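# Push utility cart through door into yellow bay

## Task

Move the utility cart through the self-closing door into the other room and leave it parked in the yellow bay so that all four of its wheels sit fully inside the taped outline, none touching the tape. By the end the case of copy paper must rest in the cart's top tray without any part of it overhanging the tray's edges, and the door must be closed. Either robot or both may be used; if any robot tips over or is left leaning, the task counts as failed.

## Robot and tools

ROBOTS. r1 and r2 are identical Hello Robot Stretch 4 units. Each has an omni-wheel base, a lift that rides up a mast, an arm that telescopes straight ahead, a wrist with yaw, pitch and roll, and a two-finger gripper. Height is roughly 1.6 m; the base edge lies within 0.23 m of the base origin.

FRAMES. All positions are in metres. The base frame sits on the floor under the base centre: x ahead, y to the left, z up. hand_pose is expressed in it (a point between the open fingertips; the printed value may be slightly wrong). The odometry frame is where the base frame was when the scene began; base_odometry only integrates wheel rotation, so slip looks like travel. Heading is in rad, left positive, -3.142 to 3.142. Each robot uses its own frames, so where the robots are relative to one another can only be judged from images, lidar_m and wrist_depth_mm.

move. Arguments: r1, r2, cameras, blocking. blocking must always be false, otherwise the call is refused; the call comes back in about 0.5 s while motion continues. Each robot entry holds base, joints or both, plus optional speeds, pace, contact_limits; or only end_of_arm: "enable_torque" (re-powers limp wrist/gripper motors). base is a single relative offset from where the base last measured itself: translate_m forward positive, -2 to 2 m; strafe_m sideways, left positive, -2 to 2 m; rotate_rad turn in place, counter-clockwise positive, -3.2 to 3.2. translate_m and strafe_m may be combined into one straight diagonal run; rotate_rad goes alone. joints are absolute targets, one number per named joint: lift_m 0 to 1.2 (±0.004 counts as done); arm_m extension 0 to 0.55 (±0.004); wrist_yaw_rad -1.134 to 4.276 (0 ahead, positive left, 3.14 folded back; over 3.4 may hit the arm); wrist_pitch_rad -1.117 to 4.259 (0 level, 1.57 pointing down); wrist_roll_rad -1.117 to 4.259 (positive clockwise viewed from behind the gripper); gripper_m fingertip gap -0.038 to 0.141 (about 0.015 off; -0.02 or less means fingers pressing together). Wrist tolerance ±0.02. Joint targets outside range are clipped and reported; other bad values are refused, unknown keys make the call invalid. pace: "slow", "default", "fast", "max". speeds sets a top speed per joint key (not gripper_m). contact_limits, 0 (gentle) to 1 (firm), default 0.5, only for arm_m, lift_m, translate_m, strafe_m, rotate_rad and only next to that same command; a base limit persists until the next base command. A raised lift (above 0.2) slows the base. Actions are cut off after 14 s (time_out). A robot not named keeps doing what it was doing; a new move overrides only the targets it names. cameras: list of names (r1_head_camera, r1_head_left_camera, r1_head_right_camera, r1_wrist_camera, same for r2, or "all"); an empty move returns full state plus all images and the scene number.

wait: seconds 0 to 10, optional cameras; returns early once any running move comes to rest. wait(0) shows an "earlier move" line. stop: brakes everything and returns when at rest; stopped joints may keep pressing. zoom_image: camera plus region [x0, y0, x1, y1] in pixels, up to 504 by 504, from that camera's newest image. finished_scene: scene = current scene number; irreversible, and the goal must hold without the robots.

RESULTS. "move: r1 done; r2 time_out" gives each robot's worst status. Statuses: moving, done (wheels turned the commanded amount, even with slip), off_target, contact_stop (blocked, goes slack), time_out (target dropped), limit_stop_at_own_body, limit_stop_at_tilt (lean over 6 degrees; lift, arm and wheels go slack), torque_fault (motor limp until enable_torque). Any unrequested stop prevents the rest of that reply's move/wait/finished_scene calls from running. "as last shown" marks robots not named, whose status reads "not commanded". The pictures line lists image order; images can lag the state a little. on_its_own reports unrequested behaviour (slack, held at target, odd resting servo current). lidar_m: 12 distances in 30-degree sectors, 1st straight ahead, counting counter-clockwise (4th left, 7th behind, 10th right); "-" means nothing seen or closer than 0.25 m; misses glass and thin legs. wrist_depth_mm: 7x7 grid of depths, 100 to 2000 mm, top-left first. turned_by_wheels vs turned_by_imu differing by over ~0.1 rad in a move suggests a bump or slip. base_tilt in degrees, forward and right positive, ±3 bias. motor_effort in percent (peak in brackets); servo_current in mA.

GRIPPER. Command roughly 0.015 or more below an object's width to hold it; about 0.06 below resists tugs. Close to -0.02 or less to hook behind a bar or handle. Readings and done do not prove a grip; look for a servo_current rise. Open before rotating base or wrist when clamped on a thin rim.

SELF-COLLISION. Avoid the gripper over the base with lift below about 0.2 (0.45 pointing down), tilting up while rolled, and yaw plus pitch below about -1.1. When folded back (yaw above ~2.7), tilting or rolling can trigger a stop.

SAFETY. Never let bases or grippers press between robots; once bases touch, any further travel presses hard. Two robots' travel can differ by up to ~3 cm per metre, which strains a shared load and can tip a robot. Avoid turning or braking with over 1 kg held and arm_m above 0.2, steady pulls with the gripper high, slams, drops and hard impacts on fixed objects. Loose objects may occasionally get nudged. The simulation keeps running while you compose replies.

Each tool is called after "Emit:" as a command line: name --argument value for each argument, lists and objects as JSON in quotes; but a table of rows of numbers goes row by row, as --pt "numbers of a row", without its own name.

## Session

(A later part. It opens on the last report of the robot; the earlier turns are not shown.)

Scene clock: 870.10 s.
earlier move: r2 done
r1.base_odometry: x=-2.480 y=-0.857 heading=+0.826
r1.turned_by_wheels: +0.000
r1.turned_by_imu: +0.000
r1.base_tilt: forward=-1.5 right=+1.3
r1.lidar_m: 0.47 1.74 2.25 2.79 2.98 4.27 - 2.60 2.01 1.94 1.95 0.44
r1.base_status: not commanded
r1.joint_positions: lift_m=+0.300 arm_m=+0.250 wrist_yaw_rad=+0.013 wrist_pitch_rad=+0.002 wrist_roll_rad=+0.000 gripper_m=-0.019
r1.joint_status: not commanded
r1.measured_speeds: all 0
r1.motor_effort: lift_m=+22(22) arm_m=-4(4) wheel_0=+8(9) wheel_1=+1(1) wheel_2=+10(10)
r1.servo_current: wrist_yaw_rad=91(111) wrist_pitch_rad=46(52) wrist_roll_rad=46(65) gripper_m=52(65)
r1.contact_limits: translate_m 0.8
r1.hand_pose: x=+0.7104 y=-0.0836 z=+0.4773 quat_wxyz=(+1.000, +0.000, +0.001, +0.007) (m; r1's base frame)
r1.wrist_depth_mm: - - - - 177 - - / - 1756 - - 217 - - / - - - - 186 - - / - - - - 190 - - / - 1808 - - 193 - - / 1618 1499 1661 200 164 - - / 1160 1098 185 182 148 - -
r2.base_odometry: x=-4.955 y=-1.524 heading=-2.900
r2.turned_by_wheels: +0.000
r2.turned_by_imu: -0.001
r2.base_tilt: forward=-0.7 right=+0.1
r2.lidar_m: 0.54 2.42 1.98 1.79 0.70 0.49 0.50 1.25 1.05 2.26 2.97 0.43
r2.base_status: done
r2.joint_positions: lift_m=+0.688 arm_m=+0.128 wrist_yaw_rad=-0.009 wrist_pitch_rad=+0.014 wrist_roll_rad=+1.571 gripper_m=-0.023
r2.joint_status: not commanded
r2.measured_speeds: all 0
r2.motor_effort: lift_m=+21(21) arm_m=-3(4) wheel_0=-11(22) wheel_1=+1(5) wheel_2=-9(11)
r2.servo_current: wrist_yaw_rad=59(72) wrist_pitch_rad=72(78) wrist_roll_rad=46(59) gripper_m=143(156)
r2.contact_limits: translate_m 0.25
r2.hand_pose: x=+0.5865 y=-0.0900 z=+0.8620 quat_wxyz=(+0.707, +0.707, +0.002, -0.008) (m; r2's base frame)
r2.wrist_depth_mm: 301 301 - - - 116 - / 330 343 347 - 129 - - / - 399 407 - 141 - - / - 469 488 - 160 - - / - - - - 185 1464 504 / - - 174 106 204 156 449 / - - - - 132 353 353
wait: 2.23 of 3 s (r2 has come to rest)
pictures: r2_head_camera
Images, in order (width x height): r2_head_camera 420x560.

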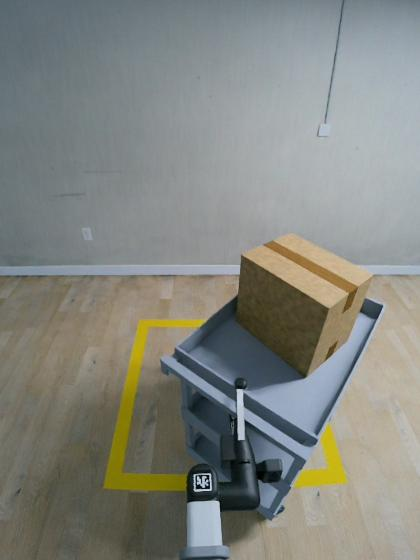

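Emit:
move --blocking false --cameras '[]' --r2 '{"base": {"translate_m": 0.05, "strafe_m": 0.4}, "pace": "fast", "contact_limits": {"translate_m": 0.3}}'

Emit:
wait --seconds 3 --cameras '["r2_head_camera"]'

Scene clock: 897.30 s.
move: r2 moving
r1: as last shown
r1.base_tilt: forward=-1.6 right=+1.2
r1.lidar_m: 0.46 1.71 2.26 2.79 2.97 4.29 - 2.59 2.00 1.92 1.96 0.44
r1.servo_current: wrist_yaw_rad=72(85) wrist_pitch_rad=39(52) wrist_roll_rad=39(52) gripper_m=46(59)
r1.contact_limits: translate_m 0.8
r1.wrist_depth_mm: - - - - 177 - - / - 1618 - - 217 - - / - - - - 186 - - / - - - - 191 - - / - - - - 194 - - / 1576 1499 1618 200 164 - - / 1160 1098 185 182 148 - -
r2.base_odometry: x=-4.949 y=-1.575 heading=-2.902
r2.turned_by_wheels: -0.002
r2.turned_by_imu: -0.002
r2.base_tilt: forward=-0.6 right=+0.1
r2.lidar_m: 0.54 2.43 1.93 1.83 0.73 0.53 0.50 1.30 1.11 2.28 3.00 0.41
r2.base_status: translate_m moving; strafe_m moving
r2.joint_positions: lift_m=+0.688 arm_m=+0.128 wrist_yaw_rad=-0.013 wrist_pitch_rad=+0.014 wrist_roll_rad=+1.571 gripper_m=-0.023
r2.joint_status: not commanded
r2.measured_speeds: translate_m=+0.025 strafe_m=+0.197 rotate_rad=+0.002 lift_m=+0.000 arm_m=+0.000 wrist_yaw_rad=-0.009 wrist_pitch_rad=+0.000 wrist_roll_rad=+0.000
r2.motor_effort: lift_m=+21(21) arm_m=-3(4) wheel_0=-22(29) wheel_1=+10(10) wheel_2=-11(12)
r2.servo_current: wrist_yaw_rad=85(85) wrist_pitch_rad=72(72) wrist_roll_rad=52(52) gripper_m=143(150)
r2.contact_limits: translate_m 0.3
r2.hand_pose: x=+0.5861 y=-0.0910 z=+0.8620 quat_wxyz=(+0.707, +0.707, +0.000, -0.009) (m; r2's base frame)
r2.wrist_depth_mm: 296 300 - - - 114 - / 334 349 353 - - - - / - 407 410 - 140 - - / - 477 480 - 159 544 - / - - - - 186 1430 496 / - - 174 105 213 156 442 / - - - - 132 353 353
pictures: none
No camera images: "cameras" was empty.

Scene clock: 898.57 s.
earlier move: r2 contact_stop
r1.base_odometry: x=-2.480 y=-0.857 heading=+0.826
r1.turned_by_wheels: +0.000
r1.turned_by_imu: +0.000
r1.base_tilt: forward=-1.5 right=+1.2
r1.lidar_m: 0.47 1.75 2.25 2.79 2.96 4.29 - 2.59 2.02 1.92 1.99 0.43
r1.base_status: not commanded
r1.joint_positions: lift_m=+0.300 arm_m=+0.250 wrist_yaw_rad=+0.013 wrist_pitch_rad=+0.002 wrist_roll_rad=+0.000 gripper_m=-0.019
r1.joint_status: not commanded
r1.measured_speeds: all 0
r1.motor_effort: lift_m=+22(22) arm_m=-4(4) wheel_0=+8(9) wheel_1=+1(1) wheel_2=+10(10)
r1.servo_current: wrist_yaw_rad=78(104) wrist_pitch_rad=33(52) wrist_roll_rad=46(72) gripper_m=59(59)
r1.contact_limits: translate_m 0.8
r1.hand_pose: x=+0.7104 y=-0.0836 z=+0.4773 quat_wxyz=(+1.000, +0.000, +0.001, +0.007) (m; r1's base frame)
r1.wrist_depth_mm: - - - - 177 - - / 1537 - - - 216 - - / - - - - 187 - - / - - - - 191 - - / - - - - 193 - - / 1537 1618 1618 200 165 - - / 1182 1118 185 182 148 - -
r2.base_odometry: x=-4.941 y=-1.731 heading=-3.023
r2.turned_by_wheels: -0.121
r2.turned_by_imu: -0.118
r2.base_tilt: forward=-0.7 right=+0.1
r2.lidar_m: 0.53 2.33 1.82 1.71 0.87 0.54 0.53 0.52 1.27 1.58 3.08 0.43
r2.base_status: translate_m contact_stop (by the wheels' count: +0.031 of +0.050); strafe_m contact_stop (by the wheels' count: +0.206 of +0.400)
r2.joint_positions: lift_m=+0.688 arm_m=+0.128 wrist_yaw_rad=-0.012 wrist_pitch_rad=+0.014 wrist_roll_rad=+1.572 gripper_m=-0.023
r2.joint_status: not commanded
r2.measured_speeds: all 0
r2.on_its_own: the wheels are slack since a contact_stop
r2.motor_effort: lift_m=+21(21) arm_m=+4(4) wheel_0=+0(29) wheel_1=+0(10) wheel_2=+0(13)
r2.servo_current: wrist_yaw_rad=78(85) wrist_pitch_rad=72(72) wrist_roll_rad=59(59) gripper_m=150(156)
r2.contact_limits: translate_m 0.3
r2.hand_pose: x=+0.5861 y=-0.0910 z=+0.8620 quat_wxyz=(+0.706, +0.708, +0.000, -0.009) (m; r2's base frame)
r2.wrist_depth_mm: 298 298 - - - 115 - / 325 340 353 - 129 - - / - 397 402 - 141 - - / - 473 480 - 159 - - / - - - - 183 1499 508 / - - 179 106 208 162 455 / - - - - - 158 353
wait: 1.27 of 3 s (r2 has come to rest)
pictures: r2_head_camera
Images, in order (width x height): r2_head_camera 420x560.

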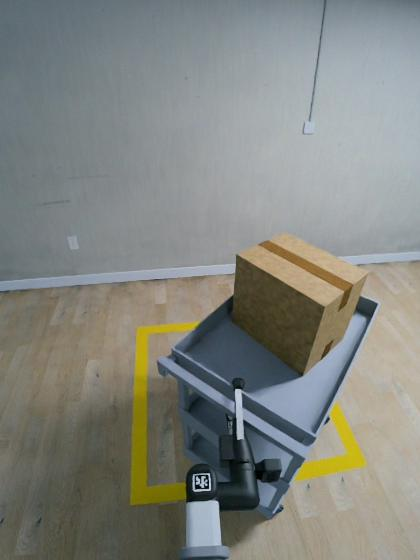

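Emit:
move --blocking false --cameras '[]' --r2 '{"base": {"translate_m": -0.21, "strafe_m": -0.04}, "joints": {"arm_m": 0.01}, "pace": "slow", "contact_limits": {"translate_m": 0.3, "arm_m": 0.6}}'

Emit:
wait --seconds 3.5 --cameras '["r2_head_camera", "r2_head_left_camera"]'

Scene clock: 916.20 s.
move: r2 moving
r1: as last shown
r1.base_tilt: forward=-1.6 right=+1.2
r1.lidar_m: 0.44 1.73 2.20 2.78 2.97 4.28 - 2.61 1.99 1.91 1.96 0.44
r1.motor_effort: lift_m=+22(22) arm_m=-3(4) wheel_0=+8(8) wheel_1=+1(1) wheel_2=+10(10)
r1.servo_current: wrist_yaw_rad=85(98) wrist_pitch_rad=39(46) wrist_roll_rad=39(52) gripper_m=59(59)
r1.contact_limits: translate_m 0.8
r1.wrist_depth_mm: - - - - 178 - - / 1576 - - - 216 - - / - - - - 186 - - / - - - - 190 - - / - - - - 193 - - / 1537 1576 1576 200 164 - - / 1182 1098 186 181 148 - -
r2.base_odometry: x=-4.929 y=-1.727 heading=-3.024
r2.turned_by_wheels: -0.001
r2.turned_by_imu: +0.000
r2.base_tilt: forward=-0.7 right=+0.1
r2.lidar_m: 0.53 2.31 1.84 1.72 0.84 0.56 0.51 0.52 1.26 1.57 3.06 0.44
r2.base_status: translate_m moving; strafe_m moving
r2.joint_positions: lift_m=+0.688 arm_m=+0.116 wrist_yaw_rad=-0.004 wrist_pitch_rad=+0.014 wrist_roll_rad=+1.573 gripper_m=-0.023
r2.joint_status: arm_m moving
r2.measured_speeds: translate_m=-0.051 strafe_m=-0.009 rotate_rad=+0.000 lift_m=+0.000 arm_m=-0.050 wrist_yaw_rad=+0.000 wrist_pitch_rad=+0.000 wrist_roll_rad=+0.005
r2.motor_effort: lift_m=+21(21) arm_m=-14(18) wheel_0=-9(12) wheel_1=-10(10) wheel_2=+12(14)
r2.servo_current: wrist_yaw_rad=39(78) wrist_pitch_rad=72(78) wrist_roll_rad=52(59) gripper_m=150(150)
r2.contact_limits: arm_m 0.6; translate_m 0.3
r2.hand_pose: x=+0.5747 y=-0.0886 z=+0.8620 quat_wxyz=(+0.706, +0.708, +0.003, -0.006) (m; r2's base frame)
r2.wrist_depth_mm: 300 300 - - - 118 - / 327 342 343 - 130 - - / - 394 399 - 144 - - / - 466 473 - 162 - - / - - - - 185 1464 500 / - - 179 106 209 162 455 / - - - - - 154 355
pictures: none
No camera images: "cameras" was empty.

Scene clock: 919.10 s.
earlier move: r2 done
r1.base_odometry: x=-2.480 y=-0.857 heading=+0.826
r1.turned_by_wheels: +0.000
r1.turned_by_imu: +0.000
r1.base_tilt: forward=-1.6 right=+1.2
r1.lidar_m: 0.46 1.74 2.23 2.78 2.96 4.28 - 2.61 1.99 1.90 1.95 0.45
r1.base_status: not commanded
r1.joint_positions: lift_m=+0.300 arm_m=+0.250 wrist_yaw_rad=+0.013 wrist_pitch_rad=+0.002 wrist_roll_rad=+0.000 gripper_m=-0.019
r1.joint_status: not commanded
r1.measured_speeds: all 0
r1.motor_effort: lift_m=+22(22) arm_m=-3(4) wheel_0=+8(9) wheel_1=+1(1) wheel_2=+10(10)
r1.servo_current: wrist_yaw_rad=72(98) wrist_pitch_rad=39(52) wrist_roll_rad=52(72) gripper_m=52(65)
r1.contact_limits: translate_m 0.8
r1.hand_pose: x=+0.7104 y=-0.0836 z=+0.4773 quat_wxyz=(+1.000, +0.000, +0.001, +0.007) (m; r1's base frame)
r1.wrist_depth_mm: 1397 - - - 177 - - / 1336 - - - 217 - - / 1430 - - - 186 - - / 1430 - - - 191 - - / 1430 - - - 193 - - / 1336 1499 1618 200 164 - - / 1205 1118 186 182 148 - -
r2.base_odometry: x=-4.737 y=-1.666 heading=-3.023
r2.turned_by_wheels: +0.001
r2.turned_by_imu: +0.002
r2.base_tilt: forward=-0.7 right=+0.1
r2.lidar_m: 0.33 0.33 1.87 1.75 0.50 0.35 0.31 0.32 1.17 1.15 3.05 0.42
r2.base_status: done
r2.joint_positions: lift_m=+0.688 arm_m=+0.010 wrist_yaw_rad=+0.008 wrist_pitch_rad=+0.014 wrist_roll_rad=+1.574 gripper_m=-0.023
r2.joint_status: all done
r2.measured_speeds: all 0
r2.motor_effort: lift_m=+21(21) arm_m=-8(18) wheel_0=-2(13) wheel_1=-3(11) wheel_2=+7(17)
r2.servo_current: wrist_yaw_rad=52(78) wrist_pitch_rad=72(78) wrist_roll_rad=59(65) gripper_m=143(150)
r2.contact_limits: arm_m 0.6; translate_m 0.3
r2.hand_pose: x=+0.4702 y=-0.0852 z=+0.8620 quat_wxyz=(+0.706, +0.708, +0.008, -0.002) (m; r2's base frame)
r2.wrist_depth_mm: - - - 158 225 1576 1118 / - - - 154 218 1537 504 / - - - 149 212 707 - / - 399 404 145 207 - - / - 402 404 141 201 - - / - 404 184 138 196 156 - / - 404 413 - 193 - -
wait: 2.90 of 3.5 s (r2 has come to rest)
pictures: r2_head_camera, r2_head_left_camera
Images, in order (width x height): r2_head_camera 420x560, r2_head_left_camera 420x672.

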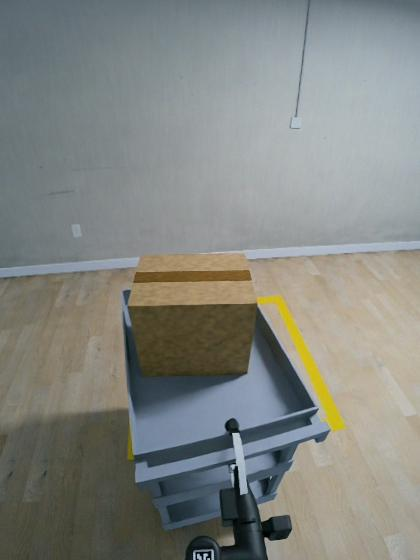

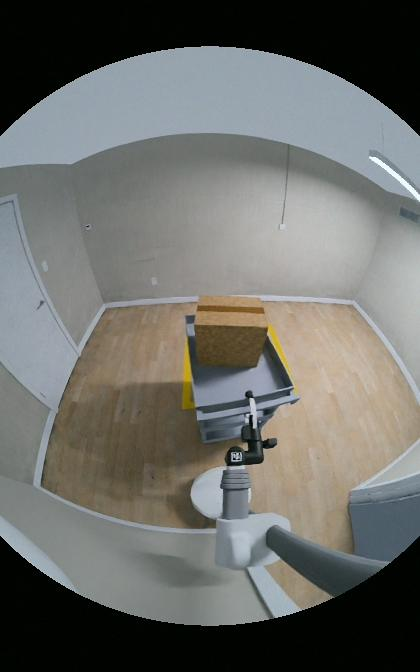

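Emit:
move --cameras '["r2_head_camera"]' --blocking false

Scene clock: 936.87 s.
r1.base_odometry: x=-2.480 y=-0.857 heading=+0.826
r1.turned_by_wheels: +0.000
r1.turned_by_imu: +0.000
r1.base_tilt: forward=-1.6 right=+1.3
r1.lidar_m: 0.43 1.73 2.23 2.80 2.96 4.29 - 2.60 2.00 1.92 1.93 0.44
r1.base_status: not commanded
r1.joint_positions: lift_m=+0.300 arm_m=+0.250 wrist_yaw_rad=+0.013 wrist_pitch_rad=+0.002 wrist_roll_rad=+0.000 gripper_m=-0.019
r1.joint_status: not commanded
r1.measured_speeds: all 0
r1.motor_effort: lift_m=+22(22) arm_m=-4(4) wheel_0=+9(9) wheel_1=+1(1) wheel_2=+10(10)
r1.servo_current: wrist_yaw_rad=65(98) wrist_pitch_rad=39(52) wrist_roll_rad=39(72) gripper_m=46(65)
r1.contact_limits: translate_m 0.8
r1.hand_pose: x=+0.7104 y=-0.0836 z=+0.4773 quat_wxyz=(+1.000, +0.000, +0.001, +0.007) (m; r1's base frame)
r1.wrist_depth_mm: 1336 - - - 178 - - / 1336 - - - 217 - - / 1430 - - - 186 - - / 1464 - - - 190 - - / 1366 - - - 193 - - / 1366 1537 1618 200 165 - - / 1182 1118 186 181 149 - -
r2.base_odometry: x=-4.737 y=-1.666 heading=-3.023
r2.turned_by_wheels: +0.000
r2.turned_by_imu: +0.000
r2.base_tilt: forward=-0.7 right=+0.1
r2.lidar_m: 0.32 0.35 1.84 1.74 0.52 0.35 0.31 0.32 1.18 1.18 3.06 0.41
r2.base_status: done
r2.joint_positions: lift_m=+0.688 arm_m=+0.010 wrist_yaw_rad=+0.008 wrist_pitch_rad=+0.014 wrist_roll_rad=+1.574 gripper_m=-0.023
r2.joint_status: all done
r2.measured_speeds: all 0
r2.motor_effort: lift_m=+21(21) arm_m=-8(18) wheel_0=-2(13) wheel_1=-3(11) wheel_2=+7(17)
r2.servo_current: wrist_yaw_rad=52(78) wrist_pitch_rad=72(78) wrist_roll_rad=46(65) gripper_m=143(150)
r2.contact_limits: arm_m 0.6; translate_m 0.3
r2.hand_pose: x=+0.4702 y=-0.0852 z=+0.8620 quat_wxyz=(+0.706, +0.708, +0.008, -0.002) (m; r2's base frame)
r2.wrist_depth_mm: - - - 158 224 1537 1118 / - - - 154 218 1537 500 / - - - 149 212 699 - / - 397 404 145 207 - - / - 399 404 141 202 - - / - 404 183 138 196 156 - / - 407 413 - 193 - -
pictures: r2_head_camera
Images, in order (width x height): r2_head_camera 420x560.

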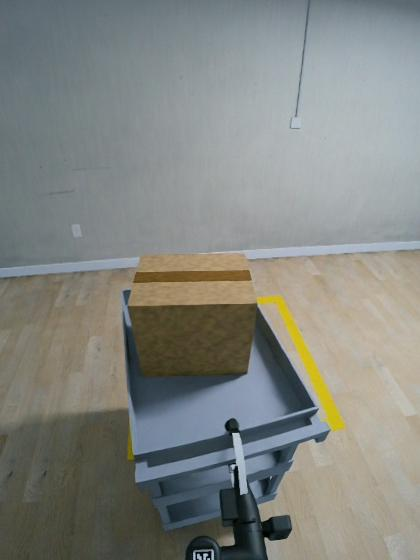

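Emit:
zoom_image --camera "r2_head_camera" --region '[100, 280, 360, 540]'

Scaled by 1.938 from the camera's 420x560 image, which has a finer 1200x1600 frame.

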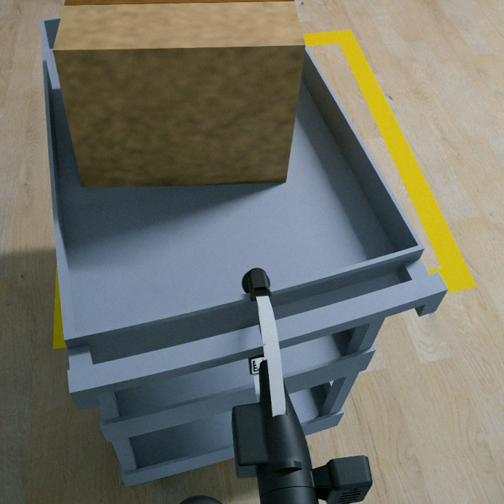

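Emit:
move --r2 '{"base": {"translate_m": 0.28, "strafe_m": 0.11}, "pace": "slow", "contact_limits": {"translate_m": 0.3}}' --blocking false

Emit:
wait --seconds 6 --cameras '["r2_head_camera"]'

Scene clock: 985.03 s.
move: r2 moving
r1: as last shown
r1.base_tilt: forward=-1.5 right=+1.2
r1.lidar_m: 0.46 1.74 2.25 2.78 2.96 4.27 - 2.57 1.97 1.92 1.96 0.42
r1.motor_effort: lift_m=+22(22) arm_m=-3(4) wheel_0=+8(9) wheel_1=+1(1) wheel_2=+10(10)
r1.servo_current: wrist_yaw_rad=72(98) wrist_pitch_rad=46(46) wrist_roll_rad=52(59) gripper_m=52(59)
r1.contact_limits: translate_m 0.8
r1.wrist_depth_mm: 1430 - - - 178 - - / 1336 - - - 216 - - / 1464 - - - 186 - - / 1430 - - - 190 - - / 1430 - - - 193 - - / 1366 1537 1576 200 164 - - / 1182 1098 185 182 149 - -
r2.base_odometry: x=-4.749 y=-1.673 heading=-3.022
r2.turned_by_wheels: +0.000
r2.turned_by_imu: +0.001
r2.base_tilt: forward=-0.7 right=+0.0
r2.lidar_m: 0.34 0.34 1.86 1.75 0.53 0.36 0.32 0.33 1.17 1.19 3.06 0.41
r2.base_status: translate_m moving; strafe_m moving
r2.joint_positions: lift_m=+0.688 arm_m=+0.010 wrist_yaw_rad=+0.002 wrist_pitch_rad=+0.014 wrist_roll_rad=+1.574 gripper_m=-0.023
r2.joint_status: not commanded
r2.measured_speeds: translate_m=+0.048 strafe_m=+0.019 rotate_rad=-0.002 lift_m=+0.000 arm_m=+0.000 wrist_yaw_rad=-0.021 wrist_pitch_rad=+0.000 wrist_roll_rad=+0.000
r2.motor_effort: lift_m=+21(21) arm_m=-4(8) wheel_0=+8(9) wheel_1=+8(9) wheel_2=-11(12)
r2.servo_current: wrist_yaw_rad=59(72) wrist_pitch_rad=72(78) wrist_roll_rad=46(52) gripper_m=143(150)
r2.contact_limits: arm_m 0.6; translate_m 0.3
r2.hand_pose: x=+0.4695 y=-0.0867 z=+0.8620 quat_wxyz=(+0.706, +0.708, +0.006, -0.004) (m; r2's base frame)
r2.wrist_depth_mm: - - - 223 229 1430 1060 / - - - 153 220 1537 488 / - - - 149 212 750 - / - 402 402 144 206 - - / - 402 402 140 200 - - / - 402 183 136 194 157 - / - 399 404 - 191 - -
pictures: none

Scene clock: 988.77 s.
earlier move: r2 done
r1.base_odometry: x=-2.480 y=-0.857 heading=+0.826
r1.turned_by_wheels: +0.000
r1.turned_by_imu: +0.000
r1.base_tilt: forward=-1.6 right=+1.3
r1.lidar_m: 0.45 1.74 2.22 2.79 2.95 4.30 - 2.60 2.00 1.91 1.96 0.43
r1.base_status: not commanded
r1.joint_positions: lift_m=+0.300 arm_m=+0.250 wrist_yaw_rad=+0.013 wrist_pitch_rad=+0.002 wrist_roll_rad=+0.000 gripper_m=-0.019
r1.joint_status: not commanded
r1.measured_speeds: all 0
r1.motor_effort: lift_m=+22(22) arm_m=-4(4) wheel_0=+9(9) wheel_1=+1(1) wheel_2=+10(10)
r1.servo_current: wrist_yaw_rad=78(98) wrist_pitch_rad=46(59) wrist_roll_rad=39(78) gripper_m=52(65)
r1.contact_limits: translate_m 0.8
r1.hand_pose: x=+0.7104 y=-0.0836 z=+0.4773 quat_wxyz=(+1.000, +0.000, +0.001, +0.007) (m; r1's base frame)
r1.wrist_depth_mm: - - - - 178 - - / - - - - 216 - - / - - - - 187 - - / - - - - 191 - - / - - - - 193 - - / 1618 1661 1618 200 164 - - / 1205 1098 185 182 148 - -
r2.base_odometry: x=-5.002 y=-1.809 heading=-3.022
r2.turned_by_wheels: +0.001
r2.turned_by_imu: +0.001
r2.base_tilt: forward=-0.6 right=+0.1
r2.lidar_m: 0.27 0.30 1.77 1.66 0.94 0.64 0.60 0.60 1.33 1.83 3.14 0.44
r2.base_status: done
r2.joint_positions: lift_m=+0.688 arm_m=+0.010 wrist_yaw_rad=+0.003 wrist_pitch_rad=+0.014 wrist_roll_rad=+1.574 gripper_m=-0.023
r2.joint_status: not commanded
r2.measured_speeds: all 0
r2.motor_effort: lift_m=+21(21) arm_m=+4(8) wheel_0=+8(11) wheel_1=+8(10) wheel_2=-6(18)
r2.servo_current: wrist_yaw_rad=52(72) wrist_pitch_rad=78(78) wrist_roll_rad=52(65) gripper_m=143(156)
r2.contact_limits: arm_m 0.6; translate_m 0.3
r2.hand_pose: x=+0.4695 y=-0.0866 z=+0.8620 quat_wxyz=(+0.706, +0.708, +0.006, -0.004) (m; r2's base frame)
r2.wrist_depth_mm: - - - 257 285 291 293 / - - - 246 263 1618 1118 / - - - 169 239 1708 500 / - - - 215 220 741 - / - 404 410 147 208 - - / - 394 184 138 196 157 - / - 379 384 - 187 152 -
wait: 3.73 of 6 s (r2 has come to rest)
pictures: r2_head_camera
Images, in order (width x height): r2_head_camera 420x560.

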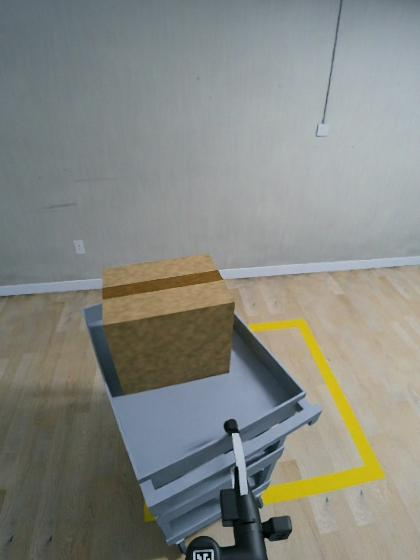

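Emit:
move --r2 '{"base": {"translate_m": 0.22, "strafe_m": 0.2}, "pace": "slow", "contact_limits": {"translate_m": 0.3}}' --blocking false

Emit:
wait --seconds 6 --cameras '["r2_head_camera"]'

Scene clock: 1007.47 s.
move: r2 moving
r1: as last shown
r1.base_tilt: forward=-1.6 right=+1.2
r1.lidar_m: 0.45 1.74 2.25 2.78 2.95 4.25 - 2.61 1.98 1.92 1.93 0.45
r1.servo_current: wrist_yaw_rad=98(98) wrist_pitch_rad=46(46) wrist_roll_rad=59(72) gripper_m=52(59)
r1.contact_limits: translate_m 0.8
r1.wrist_depth_mm: - - - - 178 - - / - - - - 216 - - / - - - - 186 - - / - - - - 191 - - / - - - - 194 - - / 1618 1661 1618 200 164 - - / 1182 1078 185 182 149 - -
r2.base_odometry: x=-5.011 y=-1.819 heading=-3.022
r2.turned_by_wheels: -0.001
r2.turned_by_imu: +0.000
r2.base_tilt: forward=-0.7 right=+0.0
r2.lidar_m: 0.29 0.29 1.76 1.66 0.97 0.66 0.60 0.61 1.36 1.85 3.16 0.42
r2.base_status: translate_m moving; strafe_m moving
r2.joint_positions: lift_m=+0.688 arm_m=+0.010 wrist_yaw_rad=+0.003 wrist_pitch_rad=+0.014 wrist_roll_rad=+1.573 gripper_m=-0.023
r2.joint_status: not commanded
r2.measured_speeds: translate_m=+0.037 strafe_m=+0.034 rotate_rad=-0.001 lift_m=+0.000 arm_m=+0.000 wrist_yaw_rad=+0.000 wrist_pitch_rad=+0.000 wrist_roll_rad=-0.002
r2.motor_effort: lift_m=+21(21) arm_m=+4(4) wheel_0=-4(5) wheel_1=+9(12) wheel_2=-12(12)
r2.servo_current: wrist_yaw_rad=46(59) wrist_pitch_rad=72(78) wrist_roll_rad=52(59) gripper_m=143(150)
r2.contact_limits: arm_m 0.6; translate_m 0.3
r2.hand_pose: x=+0.4695 y=-0.0866 z=+0.8620 quat_wxyz=(+0.706, +0.708, +0.006, -0.004) (m; r2's base frame)
r2.wrist_depth_mm: - - - 257 290 293 297 / - - - 249 266 1537 1118 / - - - 170 240 1708 469 / - - - 214 221 723 - / - 399 407 146 208 - - / - 392 183 137 194 156 - / - 375 384 - 185 152 -
pictures: none

Scene clock: 1011.17 s.
earlier move: r2 done
r1.base_odometry: x=-2.480 y=-0.857 heading=+0.826
r1.turned_by_wheels: +0.000
r1.turned_by_imu: +0.000
r1.base_tilt: forward=-1.6 right=+1.2
r1.lidar_m: 0.45 1.72 2.23 2.78 2.95 4.25 - 2.61 1.96 1.93 1.99 0.45
r1.base_status: not commanded
r1.joint_positions: lift_m=+0.300 arm_m=+0.250 wrist_yaw_rad=+0.013 wrist_pitch_rad=+0.002 wrist_roll_rad=+0.000 gripper_m=-0.019
r1.joint_status: not commanded
r1.measured_speeds: all 0
r1.motor_effort: lift_m=+22(22) arm_m=-4(4) wheel_0=+8(9) wheel_1=+1(1) wheel_2=+10(10)
r1.servo_current: wrist_yaw_rad=91(111) wrist_pitch_rad=46(52) wrist_roll_rad=46(72) gripper_m=52(65)
r1.contact_limits: translate_m 0.8
r1.hand_pose: x=+0.7104 y=-0.0836 z=+0.4773 quat_wxyz=(+1.000, +0.000, +0.001, +0.007) (m; r1's base frame)
r1.wrist_depth_mm: - - - - 178 - - / - - - - 217 - - / - - - - 186 - - / - - - - 190 - - / - - - - 193 - - / 1576 1708 1576 200 165 - - / 1160 1118 185 182 148 - -
r2.base_odometry: x=-5.196 y=-2.033 heading=-3.022
r2.turned_by_wheels: +0.000
r2.turned_by_imu: +0.000
r2.base_tilt: forward=-0.7 right=+0.1
r2.lidar_m: 0.29 0.28 1.59 1.47 1.30 0.91 0.84 0.85 1.64 2.49 3.08 0.44
r2.base_status: done
r2.joint_positions: lift_m=+0.688 arm_m=+0.010 wrist_yaw_rad=-0.002 wrist_pitch_rad=+0.014 wrist_roll_rad=+1.571 gripper_m=-0.023
r2.joint_status: not commanded
r2.measured_speeds: all 0
r2.motor_effort: lift_m=+21(21) arm_m=+4(4) wheel_0=-4(12) wheel_1=+4(12) wheel_2=-7(14)
r2.servo_current: wrist_yaw_rad=46(59) wrist_pitch_rad=72(78) wrist_roll_rad=46(59) gripper_m=150(150)
r2.contact_limits: arm_m 0.6; translate_m 0.3
r2.hand_pose: x=+0.4691 y=-0.0879 z=+0.8620 quat_wxyz=(+0.707, +0.707, +0.004, -0.005) (m; r2's base frame)
r2.wrist_depth_mm: - - - 259 294 1281 309 / - - - 191 301 1397 1008 / - - - 174 244 1576 466 / - - - 160 224 1576 - / - 404 407 146 208 - - / - 392 186 136 193 156 - / - 153 379 - 182 - -
wait: 3.70 of 6 s (r2 has come to rest)
pictures: r2_head_camera
Images, in order (width x height): r2_head_camera 420x560.

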